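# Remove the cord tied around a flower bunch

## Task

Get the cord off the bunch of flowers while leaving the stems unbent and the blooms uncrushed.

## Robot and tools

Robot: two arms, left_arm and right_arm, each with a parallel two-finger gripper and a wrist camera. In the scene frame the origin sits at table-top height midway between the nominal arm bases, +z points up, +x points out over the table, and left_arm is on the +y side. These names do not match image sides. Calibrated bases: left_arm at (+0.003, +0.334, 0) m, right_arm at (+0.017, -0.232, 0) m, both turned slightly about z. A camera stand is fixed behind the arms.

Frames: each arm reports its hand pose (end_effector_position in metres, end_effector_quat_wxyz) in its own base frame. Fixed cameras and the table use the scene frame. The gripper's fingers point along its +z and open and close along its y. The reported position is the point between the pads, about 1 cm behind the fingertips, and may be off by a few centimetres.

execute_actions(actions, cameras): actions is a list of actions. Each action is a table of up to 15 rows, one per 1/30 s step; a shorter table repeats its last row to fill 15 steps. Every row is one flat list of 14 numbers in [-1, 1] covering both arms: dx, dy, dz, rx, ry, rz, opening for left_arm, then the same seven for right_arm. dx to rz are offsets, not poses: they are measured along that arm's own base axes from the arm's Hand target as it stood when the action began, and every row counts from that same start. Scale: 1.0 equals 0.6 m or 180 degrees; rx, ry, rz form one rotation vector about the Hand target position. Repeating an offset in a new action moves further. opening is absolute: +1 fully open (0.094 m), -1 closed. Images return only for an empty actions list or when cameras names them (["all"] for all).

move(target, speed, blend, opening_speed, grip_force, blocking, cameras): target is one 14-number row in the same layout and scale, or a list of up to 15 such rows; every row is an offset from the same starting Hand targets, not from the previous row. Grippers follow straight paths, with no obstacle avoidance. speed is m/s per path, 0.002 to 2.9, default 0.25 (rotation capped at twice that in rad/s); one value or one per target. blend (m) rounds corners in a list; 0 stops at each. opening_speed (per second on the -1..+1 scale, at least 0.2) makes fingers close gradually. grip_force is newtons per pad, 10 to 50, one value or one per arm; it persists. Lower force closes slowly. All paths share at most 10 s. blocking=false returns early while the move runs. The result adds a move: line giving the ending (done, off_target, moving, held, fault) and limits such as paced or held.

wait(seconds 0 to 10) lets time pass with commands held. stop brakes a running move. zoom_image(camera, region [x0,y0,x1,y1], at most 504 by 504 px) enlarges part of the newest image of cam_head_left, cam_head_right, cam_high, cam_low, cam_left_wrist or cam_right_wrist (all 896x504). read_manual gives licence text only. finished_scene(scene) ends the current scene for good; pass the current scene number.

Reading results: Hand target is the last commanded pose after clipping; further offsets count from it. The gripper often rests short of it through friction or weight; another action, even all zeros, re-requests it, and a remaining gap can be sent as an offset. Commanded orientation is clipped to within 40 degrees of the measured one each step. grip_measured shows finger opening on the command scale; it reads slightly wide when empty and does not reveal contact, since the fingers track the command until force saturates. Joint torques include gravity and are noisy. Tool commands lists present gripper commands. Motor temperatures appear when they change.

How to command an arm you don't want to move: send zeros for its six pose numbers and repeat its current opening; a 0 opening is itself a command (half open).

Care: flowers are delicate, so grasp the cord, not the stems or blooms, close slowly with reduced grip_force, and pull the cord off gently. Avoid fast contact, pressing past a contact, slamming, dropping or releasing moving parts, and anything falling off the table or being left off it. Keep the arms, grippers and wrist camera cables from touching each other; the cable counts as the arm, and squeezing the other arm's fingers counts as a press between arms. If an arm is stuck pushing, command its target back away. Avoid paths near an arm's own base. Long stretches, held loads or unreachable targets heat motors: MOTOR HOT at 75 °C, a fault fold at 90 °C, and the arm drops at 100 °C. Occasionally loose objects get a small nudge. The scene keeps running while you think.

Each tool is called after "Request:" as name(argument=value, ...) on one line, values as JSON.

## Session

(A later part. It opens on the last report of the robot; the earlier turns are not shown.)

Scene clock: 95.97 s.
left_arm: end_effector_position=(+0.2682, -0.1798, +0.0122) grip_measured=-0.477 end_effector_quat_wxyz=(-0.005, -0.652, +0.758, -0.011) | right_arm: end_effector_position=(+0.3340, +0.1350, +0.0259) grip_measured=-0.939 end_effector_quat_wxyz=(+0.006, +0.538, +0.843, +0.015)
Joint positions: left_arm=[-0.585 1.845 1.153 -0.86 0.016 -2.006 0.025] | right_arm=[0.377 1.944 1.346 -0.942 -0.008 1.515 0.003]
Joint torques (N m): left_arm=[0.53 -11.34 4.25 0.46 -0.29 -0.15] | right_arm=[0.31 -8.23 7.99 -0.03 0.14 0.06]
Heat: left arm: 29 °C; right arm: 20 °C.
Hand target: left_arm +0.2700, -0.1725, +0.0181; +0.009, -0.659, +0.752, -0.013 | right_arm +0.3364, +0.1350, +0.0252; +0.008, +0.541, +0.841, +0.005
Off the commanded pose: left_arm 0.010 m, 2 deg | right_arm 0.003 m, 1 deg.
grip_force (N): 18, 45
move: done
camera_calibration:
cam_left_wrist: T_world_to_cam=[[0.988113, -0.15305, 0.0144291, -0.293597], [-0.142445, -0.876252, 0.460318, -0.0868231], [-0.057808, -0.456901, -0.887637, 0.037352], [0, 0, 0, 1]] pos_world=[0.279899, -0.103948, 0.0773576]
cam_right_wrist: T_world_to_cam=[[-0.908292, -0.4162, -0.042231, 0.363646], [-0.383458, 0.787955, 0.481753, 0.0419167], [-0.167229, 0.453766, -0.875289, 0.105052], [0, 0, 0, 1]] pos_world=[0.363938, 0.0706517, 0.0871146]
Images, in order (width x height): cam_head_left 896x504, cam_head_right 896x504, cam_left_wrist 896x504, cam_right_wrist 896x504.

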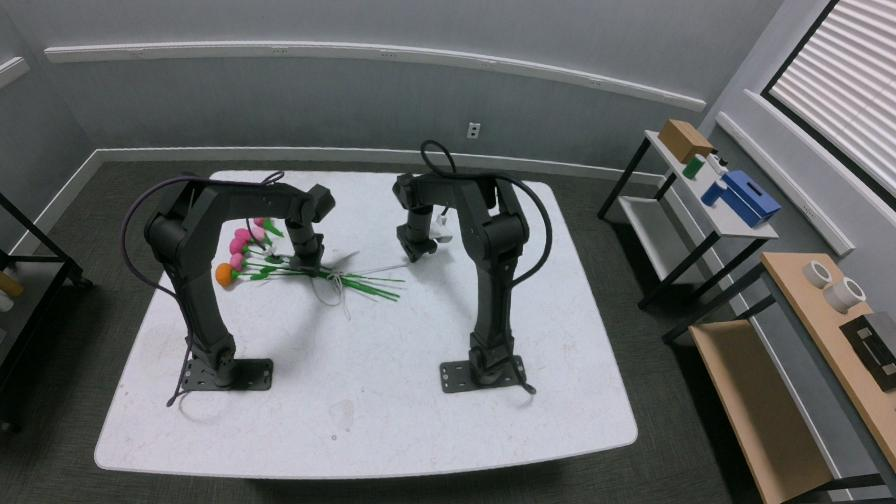

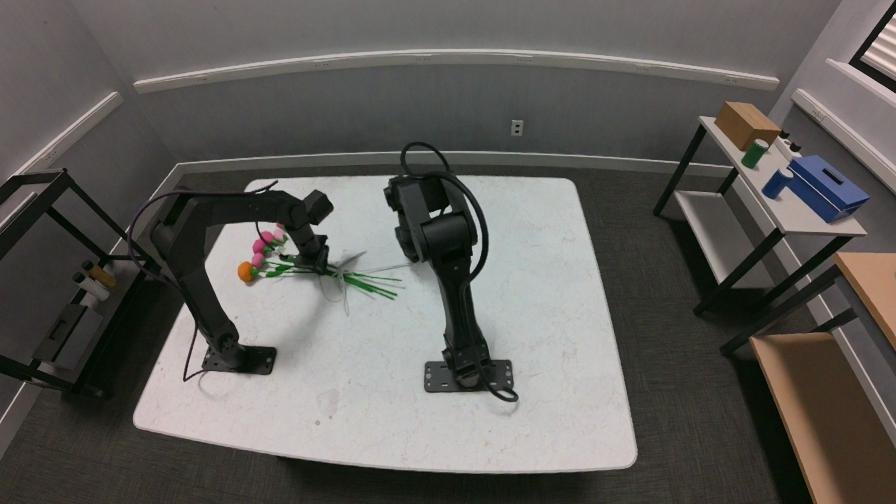

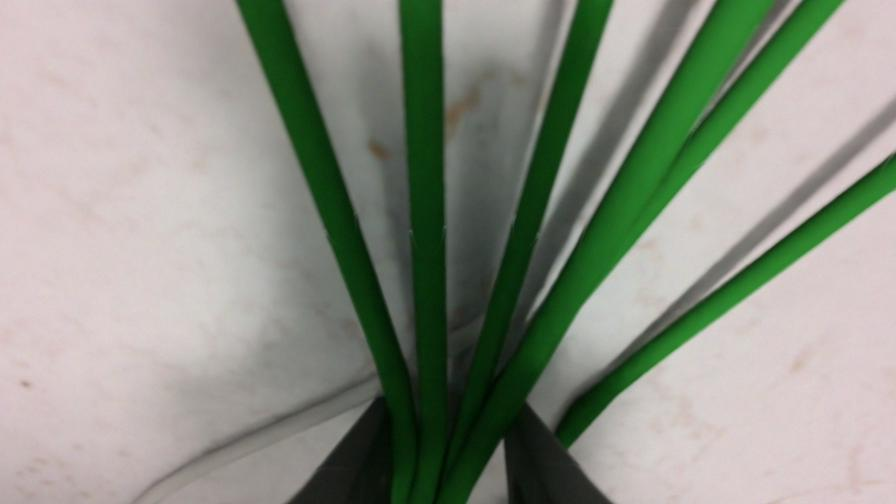

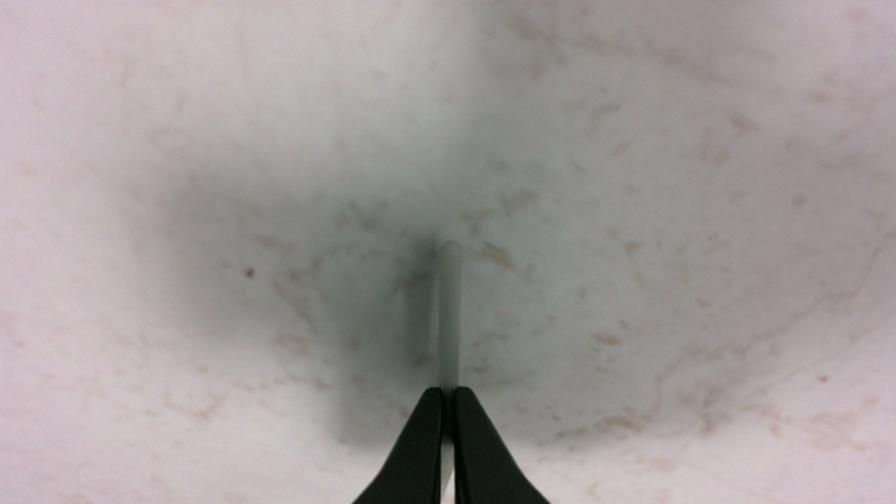

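Request:
move(target=[0,0,0,0,0,0,-0.5,-0.08,-0.2,0,0,0,0.0,-1], speed=0.06, cameras=["cam_head_left"])

Request:
zoom_image(camera="cam_head_left", region=[200, 180, 500, 360])

Scene clock: 102.13 s.
left_arm: end_effector_position=(+0.2685, -0.1798, +0.0122) grip_measured=-0.497 end_effector_quat_wxyz=(-0.004, -0.652, +0.758, -0.012) | right_arm: end_effector_position=(+0.2902, +0.0181, +0.0242) grip_measured=-0.939 end_effector_quat_wxyz=(-0.001, +0.543, +0.839, +0.004)
Joint positions: left_arm=[-0.585 1.845 1.153 -0.859 0.015 -2.006 0.024] | right_arm=[0.054 1.725 1.057 -0.899 -0.008 1.203 0.003]
Joint torques (N m): left_arm=[0.53 -11.34 4.25 0.45 -0.25 -0.11] | right_arm=[-0.4 -9.48 4.01 0.22 0.08 -0.1]
Heat: left arm: 28 °C; right arm: 20 °C.
Hand target: left_arm +0.2700, -0.1725, +0.0181; +0.009, -0.659, +0.752, -0.013 | right_arm +0.2884, +0.0149, +0.0252; +0.008, +0.541, +0.841, +0.005
Off the commanded pose: left_arm 0.009 m, 2 deg | right_arm 0.004 m, 1 deg.
grip_force (N): 18, 45
move: done
Images, in order (width x height): cam_head_left 896x504.

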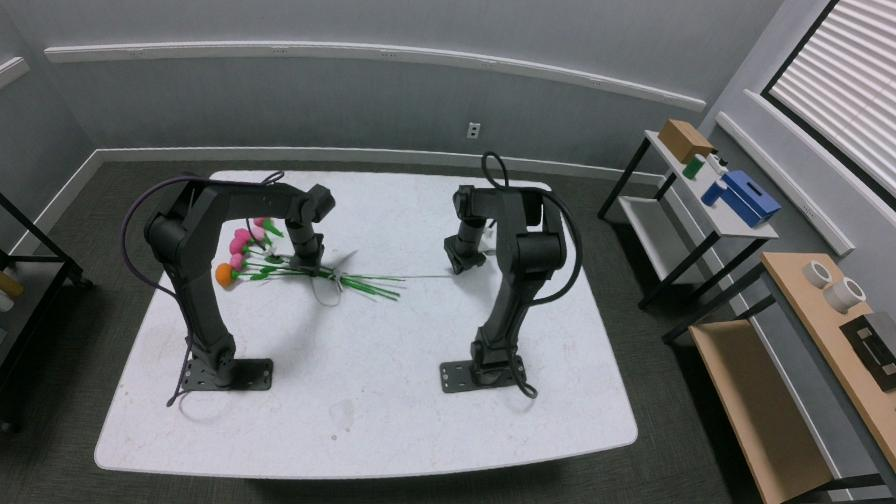

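Scaled by 1.680 from the camera's 896x504 image, which has a finer 1280x720 frame.

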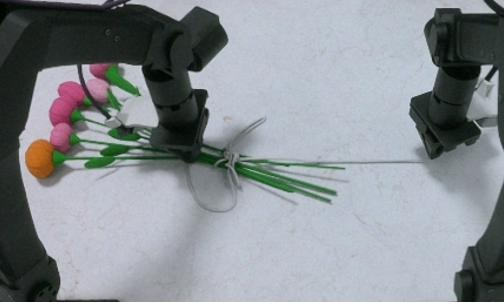

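Request:
move(target=[0,0,0,0,0,0,-0.5,-0.05,-0.18,0,0,0,-0.1,-1], speed=0.06, cameras=["cam_head_left"])

Request:
zoom_image(camera="cam_head_left", region=[200, 180, 500, 360])

Scene clock: 107.77 s.
left_arm: end_effector_position=(+0.2685, -0.1798, +0.0122) grip_measured=-0.497 end_effector_quat_wxyz=(-0.004, -0.652, +0.758, -0.012) | right_arm: end_effector_position=(+0.2602, -0.0905, +0.0245) grip_measured=-0.939 end_effector_quat_wxyz=(-0.001, +0.668, +0.744, +0.004)
Joint positions: left_arm=[-0.585 1.845 1.153 -0.859 0.015 -2.006 0.024] | right_arm=[-0.344 1.671 0.996 -0.894 -0.008 1.119 0.003]
Joint torques (N m): left_arm=[0.54 -11.33 4.25 0.45 -0.25 -0.12] | right_arm=[-0.44 -8.64 4.27 0.28 0.08 -0.11]
Heat: left arm: 27 °C; right arm: 20 °C.
Hand target: left_arm +0.2700, -0.1725, +0.0181; +0.009, -0.659, +0.752, -0.013 | right_arm +0.2584, -0.0930, +0.0251; +0.008, +0.666, +0.746, +0.003
Off the commanded pose: left_arm 0.010 m, 2 deg | right_arm 0.003 m, 1 deg.
grip_force (N): 18, 45
move: done
Images, in order (width x height): cam_head_left 896x504.

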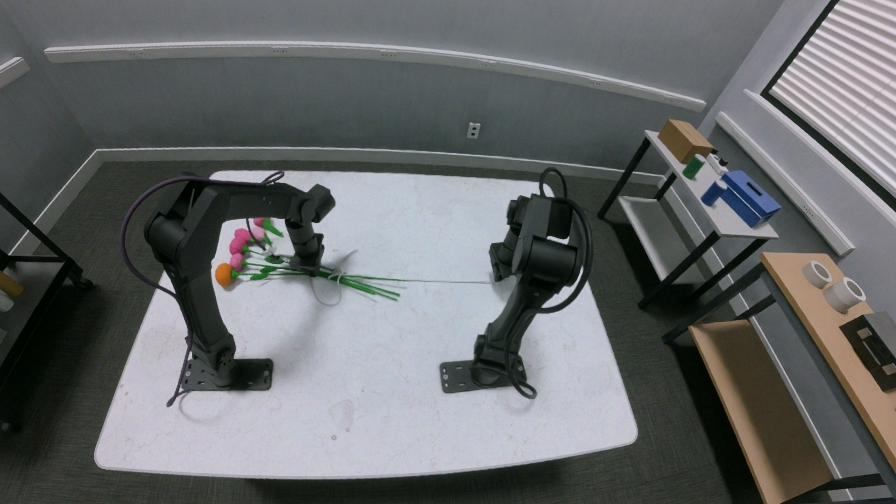

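Scaled by 1.680 from the camera's 896x504 image, which has a finer 1280x720 frame.

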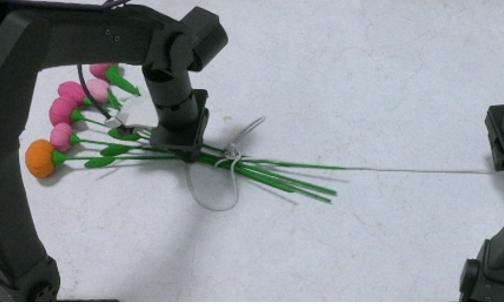

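Request:
move(target=[0,0,0,0,0,0,-0.5,-0.03,-0.19,0,0,0,-0.1,-1], speed=0.06, cameras=["cam_head_left","cam_low"])

Request:
zoom_image(camera="cam_head_left", region=[250, 210, 550, 330])

Scene clock: 114.60 s.
left_arm: end_effector_position=(+0.2686, -0.1799, +0.0122) grip_measured=-0.497 end_effector_quat_wxyz=(-0.004, -0.652, +0.758, -0.012) | right_arm: end_effector_position=(+0.2378, -0.2003, +0.0234) grip_measured=-0.939 end_effector_quat_wxyz=(+0.007, +0.775, +0.631, +0.005)
Joint positions: left_arm=[-0.585 1.845 1.153 -0.858 0.015 -2.007 0.024] | right_arm=[-0.708 1.787 1.129 -0.897 -0.008 1.067 0.003]
Joint torques (N m): left_arm=[0.54 -11.34 4.23 0.44 -0.25 -0.11] | right_arm=[-0.4 -6.91 7.91 0.02 0.07 -0.1]
Heat: left arm: 27 °C; right arm: 20 °C.
Hand target: left_arm +0.2699, -0.1725, +0.0181; +0.009, -0.659, +0.752, -0.013 | right_arm +0.2404, -0.2070, +0.0252; +0.009, +0.775, +0.632, +0.002
Off the commanded pose: left_arm 0.010 m, 2 deg | right_arm 0.007 m, 0 deg.
grip_force (N): 18, 45
move: done
Images, in order (width x height): cam_head_left 896x504, cam_low 896x504.

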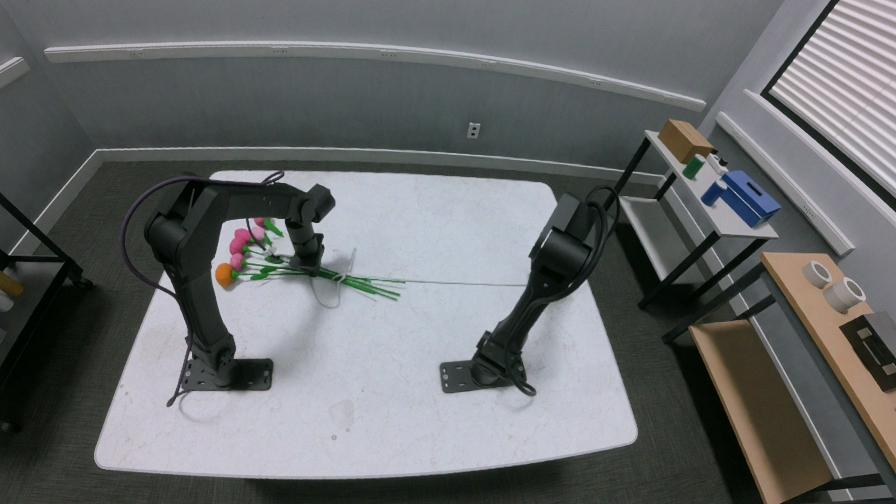

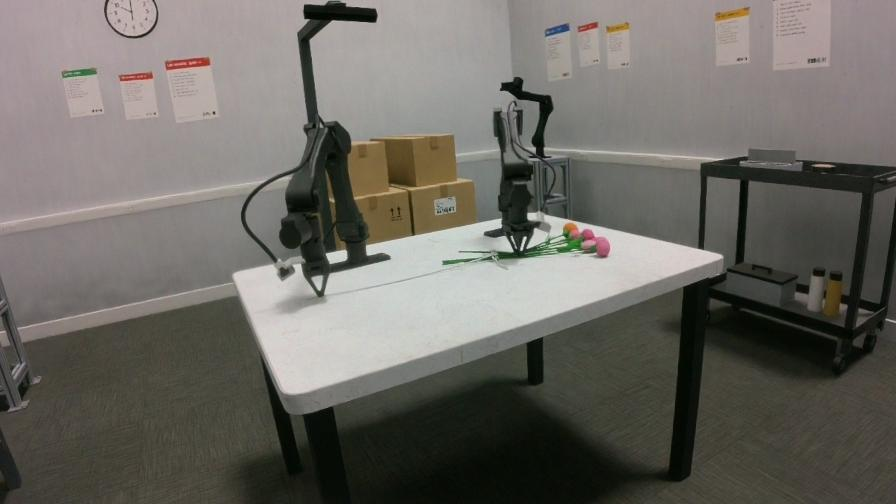

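Scaled by 1.680 from the camera's 896x504 image, which has a finer 1280x720 frame.

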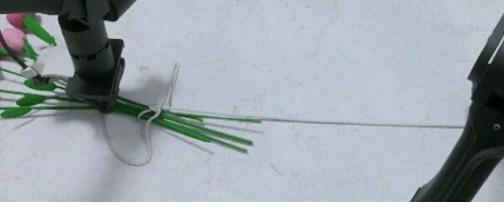

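Request:
move(target=[0.02,0.2,0.003,0,0,0,-0.52,0,0.01,0,0,0,0,-1], speed=0.06, cameras=["cam_head_left"])

Request:
zoom_image(camera="cam_head_left", region=[200, 200, 500, 330])

Scene clock: 123.33 s.
left_arm: end_effector_position=(+0.2805, -0.0562, +0.0136) grip_measured=-0.517 end_effector_quat_wxyz=(-0.004, -0.659, +0.752, -0.008) | right_arm: end_effector_position=(+0.2375, -0.2001, +0.0234) grip_measured=-0.939 end_effector_quat_wxyz=(+0.006, +0.775, +0.631, +0.005)
Joint positions: left_arm=[-0.191 1.723 1.008 -0.848 0.016 -1.631 0.023] | right_arm=[-0.708 1.787 1.129 -0.898 -0.008 1.067 0.003]
Joint torques (N m): left_arm=[0.32 -10.21 4.46 0.52 -0.13 0.12] | right_arm=[0.59 -7.99 6.48 0.06 0.05 0.03]
Heat: left arm: 27 °C; right arm: 20 °C.
Hand target: left_arm +0.2819, -0.0525, +0.0199; +0.009, -0.659, +0.752, -0.013 | right_arm +0.2404, -0.2010, +0.0252; +0.009, +0.775, +0.632, +0.002
Off the commanded pose: left_arm 0.007 m, 2 deg | right_arm 0.003 m, 0 deg.
grip_force (N): 18, 45
move: done
Images, in order (width x height): cam_head_left 896x504.

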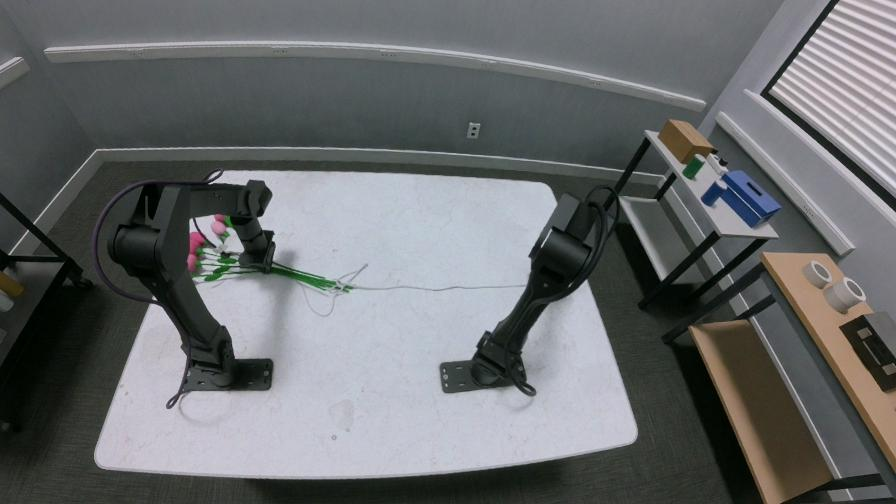

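Scaled by 1.680 from the camera's 896x504 image, which has a finer 1280x720 frame.

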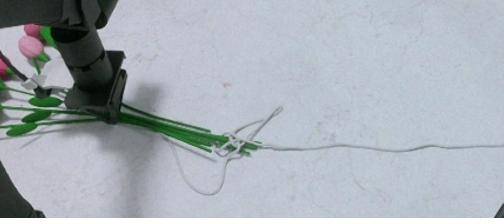

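Request:
move(target=[0.0,0.14,0.0,0,0,0,-0.52,0,0,0,0,0,0,-1], speed=0.06, cameras=["cam_head_left"])

Request:
zoom_image(camera="cam_head_left", region=[180, 200, 480, 330])

Scene clock: 127.33 s.
left_arm: end_effector_position=(+0.2794, +0.0288, +0.0136) grip_measured=-0.517 end_effector_quat_wxyz=(-0.003, -0.659, +0.752, -0.009) | right_arm: end_effector_position=(+0.2375, -0.2001, +0.0234) grip_measured=-0.939 end_effector_quat_wxyz=(+0.006, +0.775, +0.631, +0.005)
Joint positions: left_arm=[0.111 1.707 0.989 -0.848 0.018 -1.33 0.023] | right_arm=[-0.708 1.787 1.129 -0.898 -0.008 1.067 0.003]
Joint torques (N m): left_arm=[0.28 -9.36 5.16 0.5 -0.06 0.07] | right_arm=[0.47 -8.01 6.57 0.07 0.08 0.01]
Heat: left arm: 27 °C; right arm: 20 °C.
Hand target: left_arm +0.2819, +0.0315, +0.0199; +0.009, -0.659, +0.752, -0.013 | right_arm +0.2404, -0.2010, +0.0252; +0.009, +0.775, +0.632, +0.002
Off the commanded pose: left_arm 0.007 m, 2 deg | right_arm 0.003 m, 0 deg.
grip_force (N): 18, 45
move: done
Images, in order (width x height): cam_head_left 896x504.

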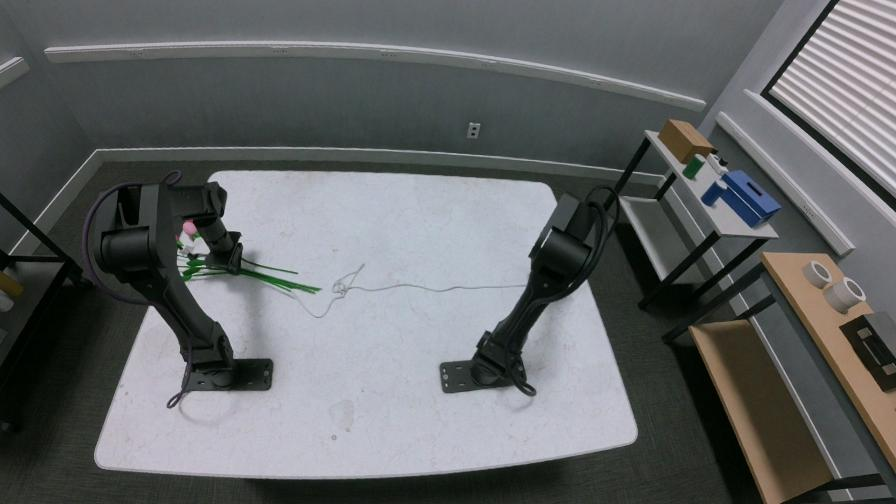

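Scaled by 1.680 from the camera's 896x504 image, which has a finer 1280x720 frame.

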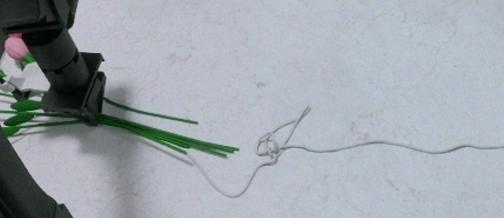

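Request:
move(target=[0.0,0,0.0,0,0,0,-0.52,0.22,-0.06,0,0,0,0.1,-1], speed=0.08, cameras=["cam_head_left"])

Request:
zoom_image(camera="cam_head_left", region=[180, 200, 480, 330])

Scene clock: 132.43 s.
left_arm: end_effector_position=(+0.2794, +0.0288, +0.0136) grip_measured=-0.517 end_effector_quat_wxyz=(-0.003, -0.659, +0.752, -0.009) | right_arm: end_effector_position=(+0.3691, -0.2373, +0.0289) grip_measured=-0.939 end_effector_quat_wxyz=(+0.015, +0.672, +0.741, +0.006)
Joint positions: left_arm=[0.111 1.707 0.989 -0.848 0.018 -1.329 0.023] | right_arm=[-0.577 2.238 1.812 -1.114 -0.008 0.897 0.003]
Joint torques (N m): left_arm=[0.29 -9.37 5.15 0.5 -0.06 0.05] | right_arm=[0.5 -10.67 8.44 0.01 0.05 -0.14]
Heat: left arm: 27 °C; right arm: 20 °C.
Hand target: left_arm +0.2819, +0.0315, +0.0199; +0.009, -0.659, +0.752, -0.013 | right_arm +0.3724, -0.2371, +0.0252; +0.008, +0.666, +0.746, +0.003
Off the commanded pose: left_arm 0.007 m, 2 deg | right_arm 0.005 m, 1 deg.
grip_force (N): 18, 45
move: done
Images, in order (width x height): cam_head_left 896x504.

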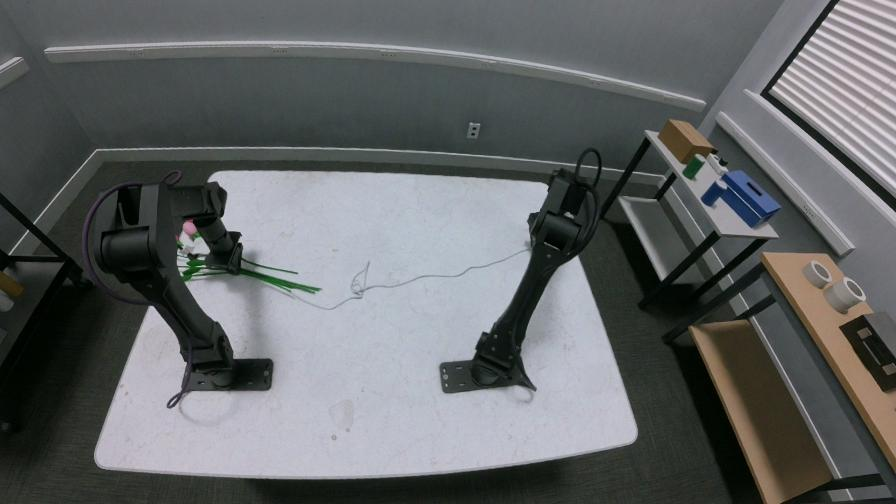

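Scaled by 1.680 from the camera's 896x504 image, which has a finer 1280x720 frame.

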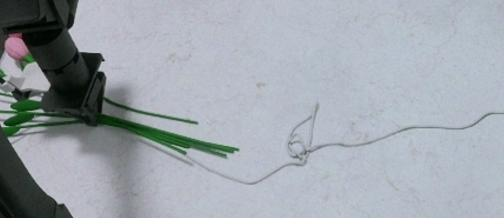

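Request:
move(target=[0.0,0,0.0,0,0,0,-0.52,0.13,-0.05,0,0,0,0,-1], speed=0.08, cameras=["cam_head_left"])

Request:
zoom_image(camera="cam_head_left", region=[180, 200, 480, 330])

Scene clock: 137.23 s.
left_arm: end_effector_position=(+0.2794, +0.0288, +0.0136) grip_measured=-0.517 end_effector_quat_wxyz=(-0.003, -0.659, +0.752, -0.009) | right_arm: end_effector_position=(+0.4501, -0.2700, +0.0341) grip_measured=-0.939 end_effector_quat_wxyz=(+0.032, +0.664, +0.747, +0.010)
Joint positions: left_arm=[0.111 1.707 0.989 -0.848 0.018 -1.329 0.023] | right_arm=[-0.545 2.778 2.825 -1.552 -0.008 0.91 0.003]
Joint torques (N m): left_arm=[0.28 -9.37 5.15 0.5 -0.06 0.05] | right_arm=[0.53 -13.01 8.4 0.07 0.06 0.08]
Heat: left arm: 27 °C; right arm: 21 °C.
Hand target: left_arm +0.2819, +0.0315, +0.0199; +0.009, -0.659, +0.752, -0.013 | right_arm +0.4505, -0.2670, +0.0252; +0.008, +0.666, +0.746, +0.003
Off the commanded pose: left_arm 0.007 m, 2 deg | right_arm 0.009 m, 3 deg.
joint sent to its limit (right arm) — joint 4 (wrist pitch), lower limit. The joint targets still meet the commanded pose.
grip_force (N): 18, 45
move: off_target (right_arm)
Images, in order (width x height): cam_head_left 896x504.

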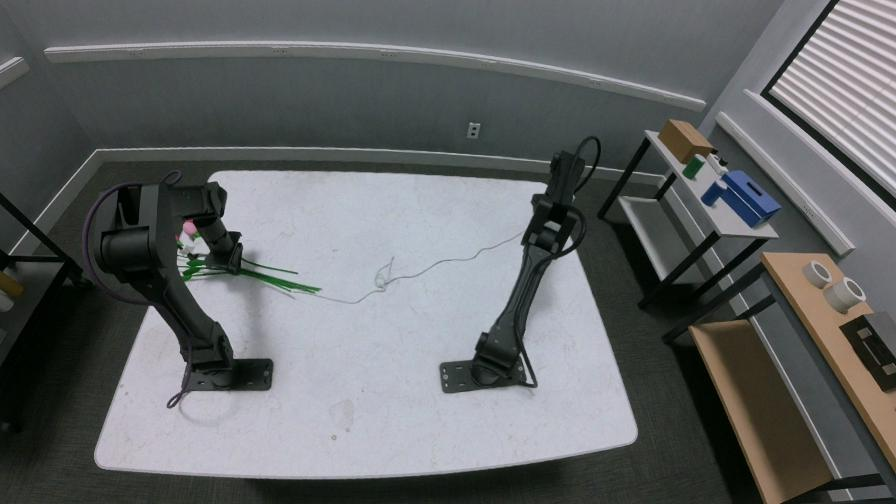

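Scaled by 1.680 from the camera's 896x504 image, which has a finer 1280x720 frame.

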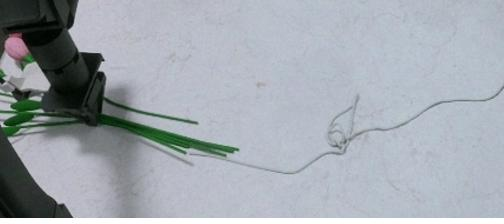

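Request:
move(target=[0.12,0.0,0.01,0,0,0,-0.52,-0.02,-0.03,0,0,0,0,-1], speed=0.08, cameras=["cam_head_left"])

Request:
zoom_image(camera="cam_head_left", region=[180, 200, 480, 330])

Scene clock: 141.07 s.
left_arm: end_effector_position=(+0.3506, +0.0322, +0.0232) grip_measured=-0.517 end_effector_quat_wxyz=(+0.008, -0.658, +0.753, -0.017) | right_arm: end_effector_position=(+0.4415, -0.2835, +0.0340) grip_measured=-0.939 end_effector_quat_wxyz=(+0.032, +0.668, +0.744, +0.009)
Joint positions: left_arm=[0.098 1.917 1.297 -0.917 0.018 -1.339 0.023] | right_arm=[-0.575 2.778 2.825 -1.553 -0.008 0.888 0.003]
Joint torques (N m): left_arm=[-0.55 -8.69 7.72 0.32 -0.07 -0.1] | right_arm=[-0.32 -13.15 7.91 0.06 0.03 -0.12]
Heat: left arm: 27 °C; right arm: 21 °C.
Hand target: left_arm +0.3539, +0.0315, +0.0259; +0.009, -0.659, +0.752, -0.013 | right_arm +0.4385, -0.2850, +0.0252; +0.009, +0.666, +0.746, +0.003
Off the commanded pose: left_arm 0.004 m, 0 deg | right_arm 0.009 m, 3 deg.
joint sent to its limit (right arm) — joint 4 (wrist pitch), lower limit. The joint targets still meet the commanded pose.
grip_force (N): 18, 45
move: off_target (right_arm)
Images, in order (width x height): cam_head_left 896x504.

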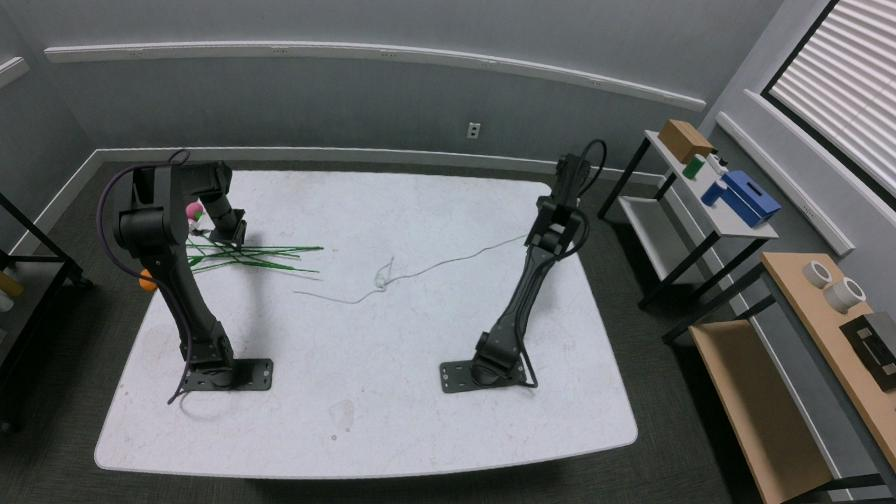

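Scaled by 1.680 from the camera's 896x504 image, which has a finer 1280x720 frame.

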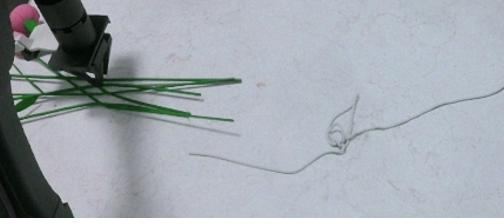

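Request:
move(target=[0.06,-0.16,0.0,0,0,0,-0.52,-0.1,0.04,-0.01,0,0,0,-1], speed=0.07, cameras=["cam_head_left","cam_high"])

Request:
zoom_image(camera="cam_head_left", region=[100, 180, 550, 330])

Scene clock: 145.40 s.
left_arm: end_effector_position=(+0.3872, -0.0662, +0.0240) grip_measured=-0.517 end_effector_quat_wxyz=(+0.005, -0.656, +0.755, -0.021) | right_arm: end_effector_position=(+0.3850, -0.2603, +0.0229) grip_measured=-0.939 end_effector_quat_wxyz=(+0.013, +0.667, +0.745, +0.006)
Joint positions: left_arm=[-0.163 2.057 1.503 -0.979 0.018 -1.595 0.023] | right_arm=[-0.6 2.363 2.001 -1.182 -0.008 0.86 0.003]
Joint torques (N m): left_arm=[-0.17 -10.03 7.86 0.33 -0.14 -0.02] | right_arm=[-0.69 -14.52 3.71 0.28 0.03 -0.09]
Heat: left arm: 27 °C; right arm: 21 °C.
Hand target: left_arm +0.3899, -0.0646, +0.0259; +0.009, -0.659, +0.752, -0.013 | right_arm +0.3785, -0.2610, +0.0193; +0.009, +0.666, +0.746, +0.004
Off the commanded pose: left_arm 0.004 m, 1 deg | right_arm 0.007 m, 1 deg.
grip_force (N): 18, 45
move: done
Images, in order (width x height): cam_head_left 896x504, cam_high 896x504.

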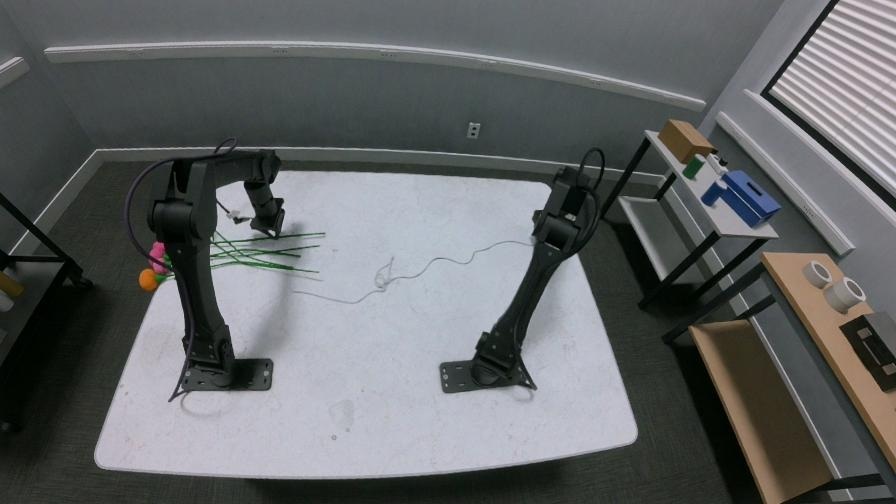

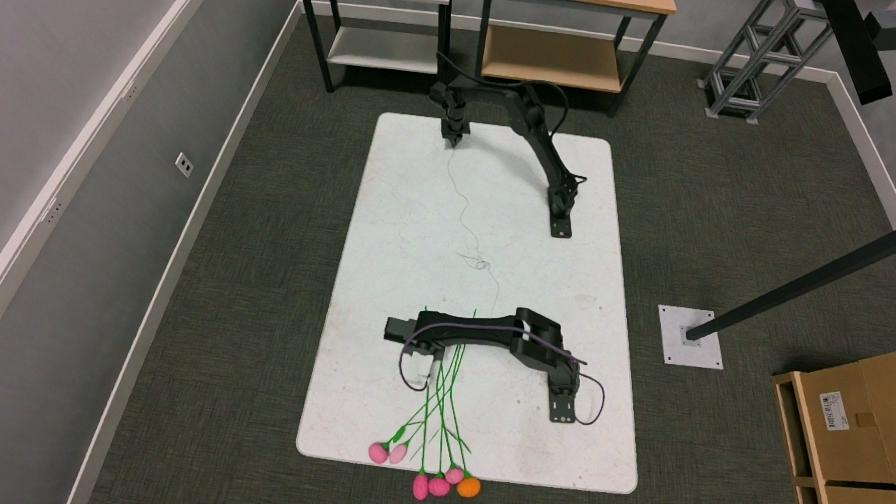

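Scaled by 1.120 from the camera's 896x504 image, which has a finer 1280x720 frame.

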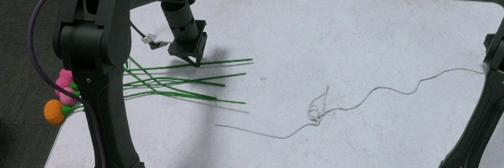

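Request:
move(target=[0,0,0.0,0,0,0,-0.52,0,0,0,0,0,0,-0.4], opening_speed=0.8, cameras=["cam_left_wrist"])

Request:
zoom_image(camera="cam_left_wrist", region=[200, 104, 700, 504])

Request:
execute_actions(actions=[], cameras=["cam_high"])

Request:
zoom_image(camera="cam_high", region=[330, 280, 530, 504])

Scene clock: 149.43 s.
left_arm: end_effector_position=(+0.3872, -0.0662, +0.0241) grip_measured=-0.517 end_effector_quat_wxyz=(+0.005, -0.656, +0.754, -0.021) | right_arm: end_effector_position=(+0.3845, -0.2600, +0.0220) grip_measured=-0.403 end_effector_quat_wxyz=(+0.012, +0.666, +0.746, +0.006)
Joint positions: left_arm=[-0.163 2.057 1.504 -0.979 0.018 -1.595 0.023] | right_arm=[-0.6 2.363 1.997 -1.181 -0.008 0.859 0.028]
Joint torques (N m): left_arm=[-0.17 -10.03 7.9 0.33 -0.14 -0.1] | right_arm=[-0.7 -14.49 3.88 0.27 0.04 -0.11]
Heat: left arm: 27 °C; right arm: 20 °C.
Hand target: left_arm +0.3900, -0.0646, +0.0260; +0.009, -0.659, +0.752, -0.013 | right_arm +0.3785, -0.2610, +0.0193; +0.009, +0.666, +0.746, +0.004
Off the commanded pose: left_arm 0.004 m, 1 deg | right_arm 0.007 m, 0 deg.
grip_force (N): 18, 45
move: done
camera_calibration:
cam_left_wrist: T_world_to_cam=[[0.988967, -0.142015, 0.0421474, -0.394266], [-0.145478, -0.877409, 0.457155, 0.0254], [-0.0279424, -0.458242, -0.888388, 0.0950729], [0, 0, 0, 1]] pos_world=[0.396268, 0.00986075, 0.0894672]
Images, in order (width x height): cam_left_wrist 896x504.

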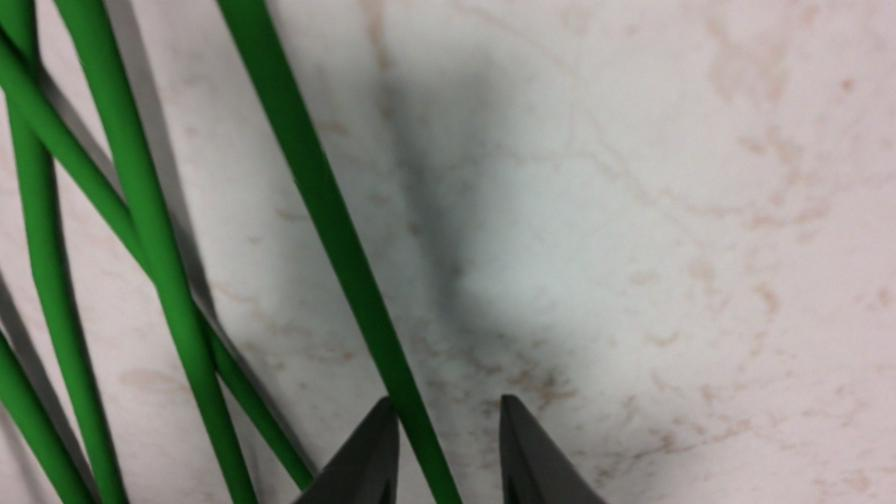

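Scaled by 1.008 from the camera's 896x504 image, which has a finer 1280x720 frame.

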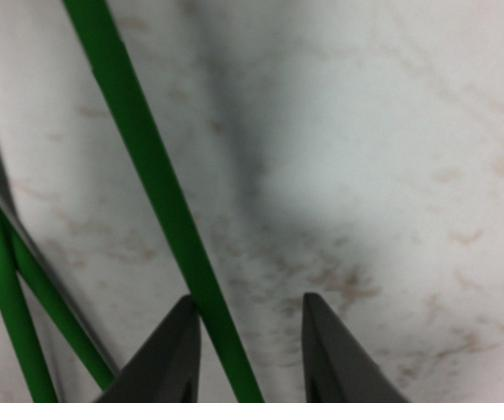

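Scene clock: 149.43 s.
left_arm: end_effector_position=(+0.3872, -0.0662, +0.0241) grip_measured=-0.517 end_effector_quat_wxyz=(+0.005, -0.656, +0.754, -0.021) | right_arm: end_effector_position=(+0.3845, -0.2600, +0.0220) grip_measured=-0.403 end_effector_quat_wxyz=(+0.012, +0.666, +0.746, +0.006)
Joint positions: left_arm=[-0.163 2.057 1.504 -0.979 0.018 -1.595 0.023] | right_arm=[-0.6 2.363 1.997 -1.181 -0.008 0.859 0.028]
Joint velocities: within noise
Joint torques (N m): left_arm=[-0.17 -10.03 7.9 0.33 -0.14 -0.1] | right_arm=[-0.7 -14.49 3.88 0.27 0.04 -0.11]
Motor temperatures (°C): left_arm=[16 27 23 17 16 14 15] | right_arm=[17 20 20 16 13 14 20]
Heat: left arm: 27 °C; right arm: 20 °C.
Hand target: left_arm +0.3900, -0.0646, +0.0260; +0.009, -0.659, +0.752, -0.013 | right_arm +0.3785, -0.2610, +0.0193; +0.009, +0.666, +0.746, +0.004
Tool commands: left_gripper/opening=-0.52 right_gripper/opening=-0.4
Off the commanded pose: left_arm 0.004 m, 1 deg | right_arm 0.007 m, 0 deg.
grip_force (N): 18, 45
Images, in order (width x height): cam_high 896x504.

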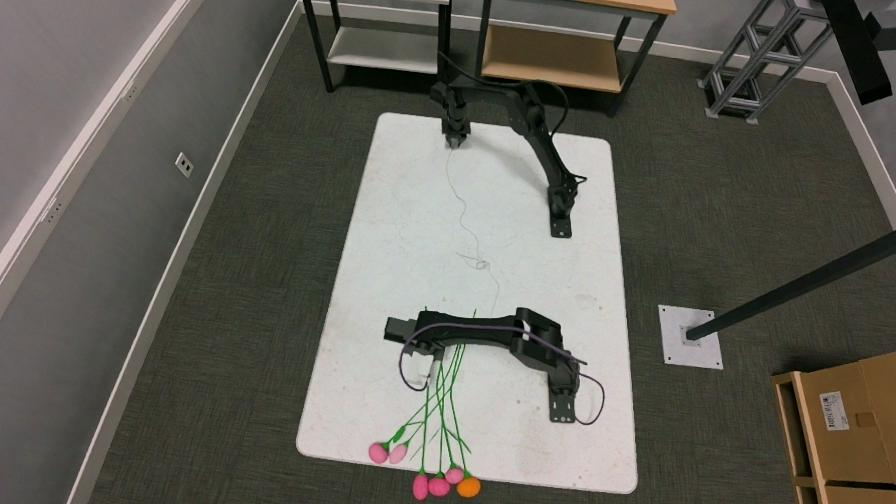

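Scaled by 2.250 from the camera's 896x504 image, which has a finer 1280x720 frame.

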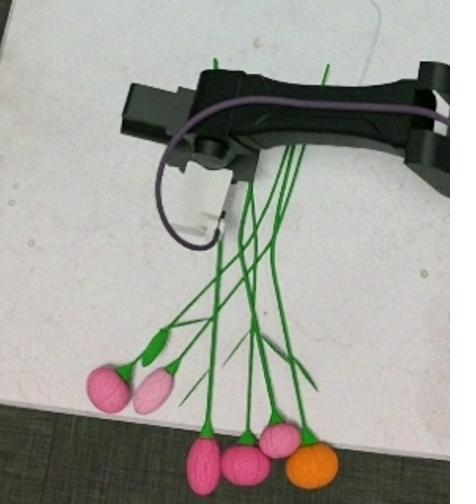

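Request:
move(target=[[0,0,0.1,0,0,0,-0.52,0,0,0.0,0,0,0,-0.4],[0,0.13,0.13,0,0,0,0.9,0,0,0.15,0,0,0,-0.4]], speed=0.12, cameras=["cam_left_wrist","cam_high"])

Request:
zoom_image(camera="cam_high", region=[330, 280, 530, 504])

Scene clock: 157.83 s.
left_arm: end_effector_position=(+0.3866, +0.0117, +0.0831) grip_measured=+0.897 end_effector_quat_wxyz=(-0.011, -0.661, +0.751, -0.003) | right_arm: end_effector_position=(+0.3797, -0.2567, +0.1064) grip_measured=-0.402 end_effector_quat_wxyz=(+0.007, +0.666, +0.746, +0.005)
Joint positions: left_arm=[0.036 2.038 1.715 -1.261 0.018 -1.407 0.089] | right_arm=[-0.6 2.363 2.333 -1.526 -0.008 0.859 0.028]
Joint torques (N m): left_arm=[-0.03 -14.67 8.06 0.23 -0.08 0.04] | right_arm=[-0.69 -12.82 8.16 -0.07 0.07 -0.1]
Heat: left arm: 28 °C; right arm: 20 °C.
Hand target: left_arm +0.3900, +0.0135, +0.1040; +0.009, -0.659, +0.752, -0.013 | right_arm +0.3785, -0.2609, +0.1092; +0.008, +0.666, +0.746, +0.003
Off the commanded pose: left_arm 0.021 m, 3 deg | right_arm 0.005 m, 0 deg.
grip_force (N): 18, 45
move: off_target (left_arm); target 2's new opening was sent with left_arm's hand 0.021 m and 3 deg from that target
camera_calibration:
cam_left_wrist: T_world_to_cam=[[0.991348, -0.13111, -0.00623453, -0.382083], [-0.113708, -0.881553, 0.458187, 0.0543099], [-0.0655691, -0.453514, -0.888834, 0.197705], [0, 0, 0, 1]] pos_world=[0.397916, 0.087444, 0.148461]
Images, in order (width x height): cam_high 896x504, cam_left_wrist 896x504.

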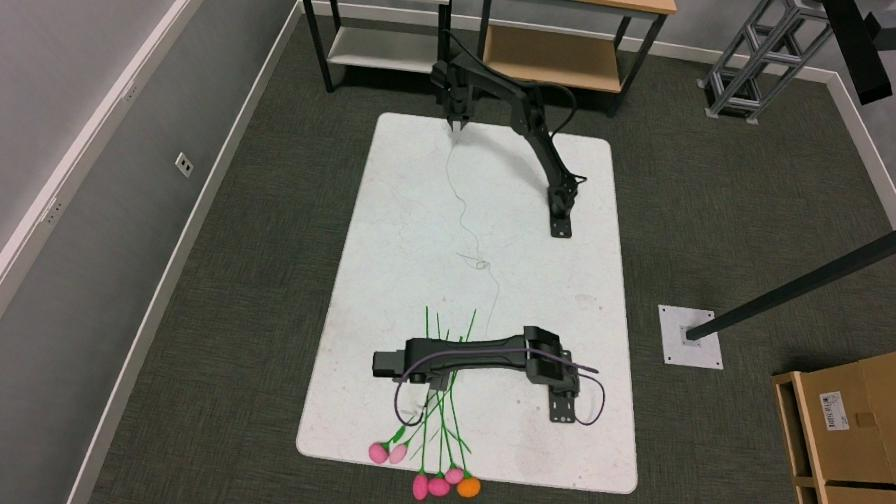

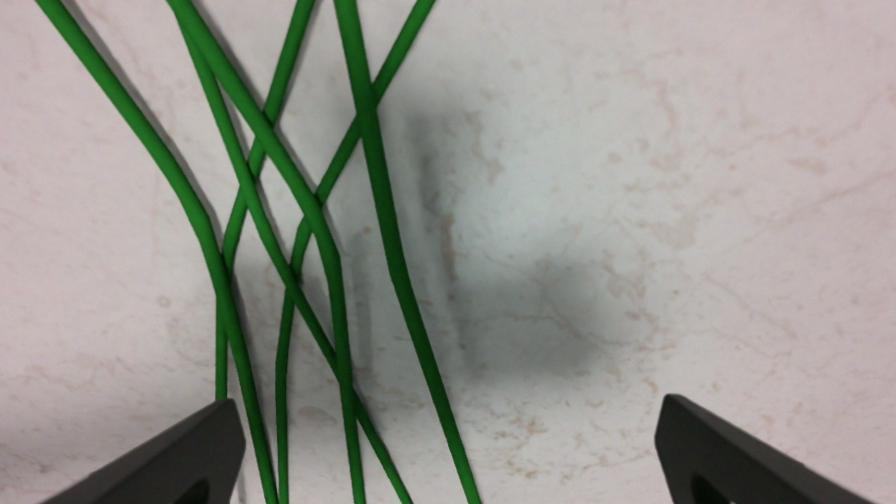

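Scaled by 2.250 from the camera's 896x504 image, which has a finer 1280x720 frame.

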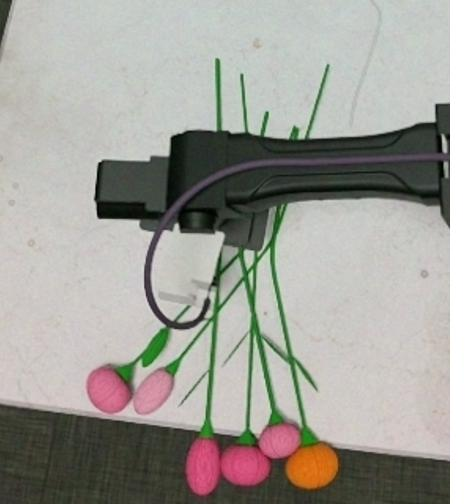

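Request:
move(target=[-0.076,0.041,-0.07,0,0,0,1,0,0,0.0,0,0,0,-0.4], speed=0.12, cameras=["cam_left_wrist"])

Scene clock: 163.77 s.
left_arm: end_effector_position=(+0.3413, +0.0353, +0.0529) grip_measured=+0.997 end_effector_quat_wxyz=(-0.010, -0.659, +0.752, -0.004) | right_arm: end_effector_position=(+0.3797, -0.2567, +0.1064) grip_measured=-0.402 end_effector_quat_wxyz=(+0.007, +0.666, +0.746, +0.005)
Joint positions: left_arm=[0.11 1.889 1.384 -1.077 0.018 -1.33 0.094] | right_arm=[-0.6 2.363 2.333 -1.526 -0.008 0.859 0.028]
Joint torques (N m): left_arm=[0.23 -12.74 4.77 0.61 -0.06 0.07] | right_arm=[-0.65 -12.75 8.16 -0.07 0.03 -0.1]
Heat: left arm: 28 °C; right arm: 21 °C.
Hand target: left_arm +0.3443, +0.0380, +0.0620; +0.009, -0.659, +0.752, -0.013 | right_arm +0.3785, -0.2610, +0.1092; +0.008, +0.666, +0.746, +0.003
Off the commanded pose: left_arm 0.010 m, 2 deg | right_arm 0.005 m, 0 deg.
grip_force (N): 18, 45
move: done
camera_calibration:
cam_left_wrist: T_world_to_cam=[[0.990955, -0.134166, -0.00287221, -0.334171], [-0.117933, -0.880874, 0.458424, 0.0853215], [-0.0640349, -0.453939, -0.888729, 0.178046], [0, 0, 0, 1]] pos_world=[0.352611, 0.111145, 0.118161]
Images, in order (width x height): cam_left_wrist 896x504.

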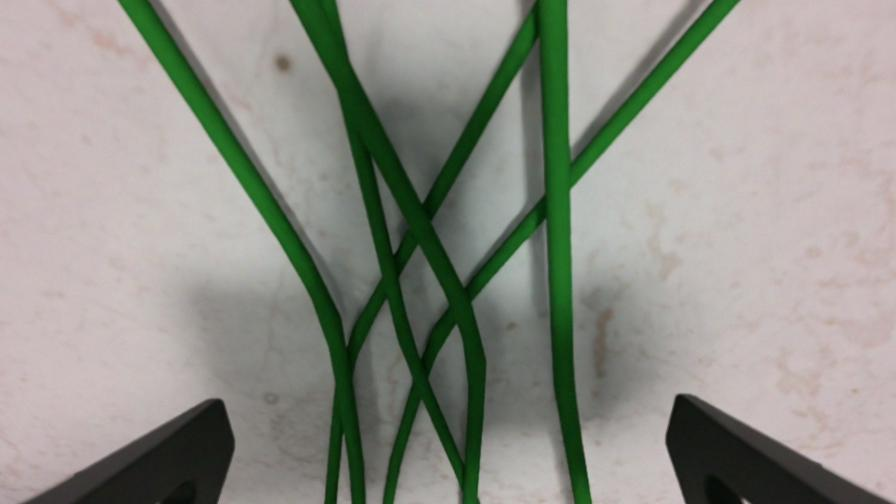

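Request:
move(target=[[0,0,-0.092,0,0,0,1,0,0,0.0,0,0,0,-0.4],[0,0,-0.092,0,0,0,-0.25,0,0,0.0,0,0,0,-0.4]], speed=0.07, opening_speed=0.7, cameras=["cam_left_wrist"])

Scene clock: 173.27 s.
left_arm: end_effector_position=(+0.3410, +0.0353, +0.0102) grip_measured=-0.247 end_effector_quat_wxyz=(+0.002, -0.659, +0.752, -0.012) | right_arm: end_effector_position=(+0.3797, -0.2567, +0.1064) grip_measured=-0.402 end_effector_quat_wxyz=(+0.007, +0.666, +0.746, +0.005)
Joint positions: left_arm=[0.11 1.919 1.244 -0.879 0.018 -1.33 0.035] | right_arm=[-0.6 2.363 2.333 -1.526 -0.008 0.859 0.028]
Joint torques (N m): left_arm=[0.24 -8.87 4.75 0.8 -0.06 0.04] | right_arm=[-0.55 -12.74 8.24 -0.05 0.03 -0.09]
Heat: left arm: 27 °C; right arm: 22 °C.
Hand target: left_arm +0.3444, +0.0381, +0.0068; +0.009, -0.659, +0.752, -0.013 | right_arm +0.3785, -0.2610, +0.1092; +0.008, +0.666, +0.746, +0.003
Off the commanded pose: left_arm 0.005 m, 1 deg | right_arm 0.005 m, 0 deg.
grip_force (N): 18, 45
move: done
camera_calibration:
cam_left_wrist: T_world_to_cam=[[0.990655, -0.134217, 0.024246, -0.334187], [-0.130601, -0.882259, 0.452286, 0.109284], [-0.0393132, -0.451226, -0.891543, 0.131577], [0, 0, 0, 1]] pos_world=[0.350509, 0.110934, 0.0759815]
Images, in order (width x height): cam_left_wrist 896x504.

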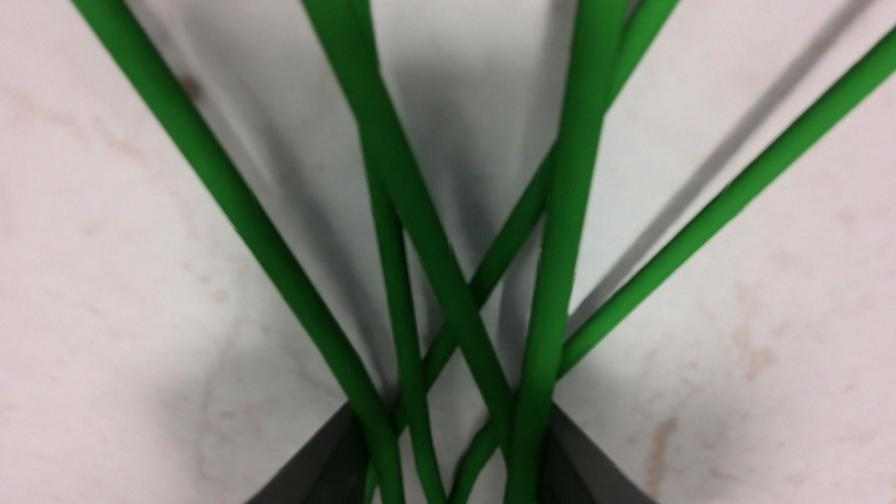

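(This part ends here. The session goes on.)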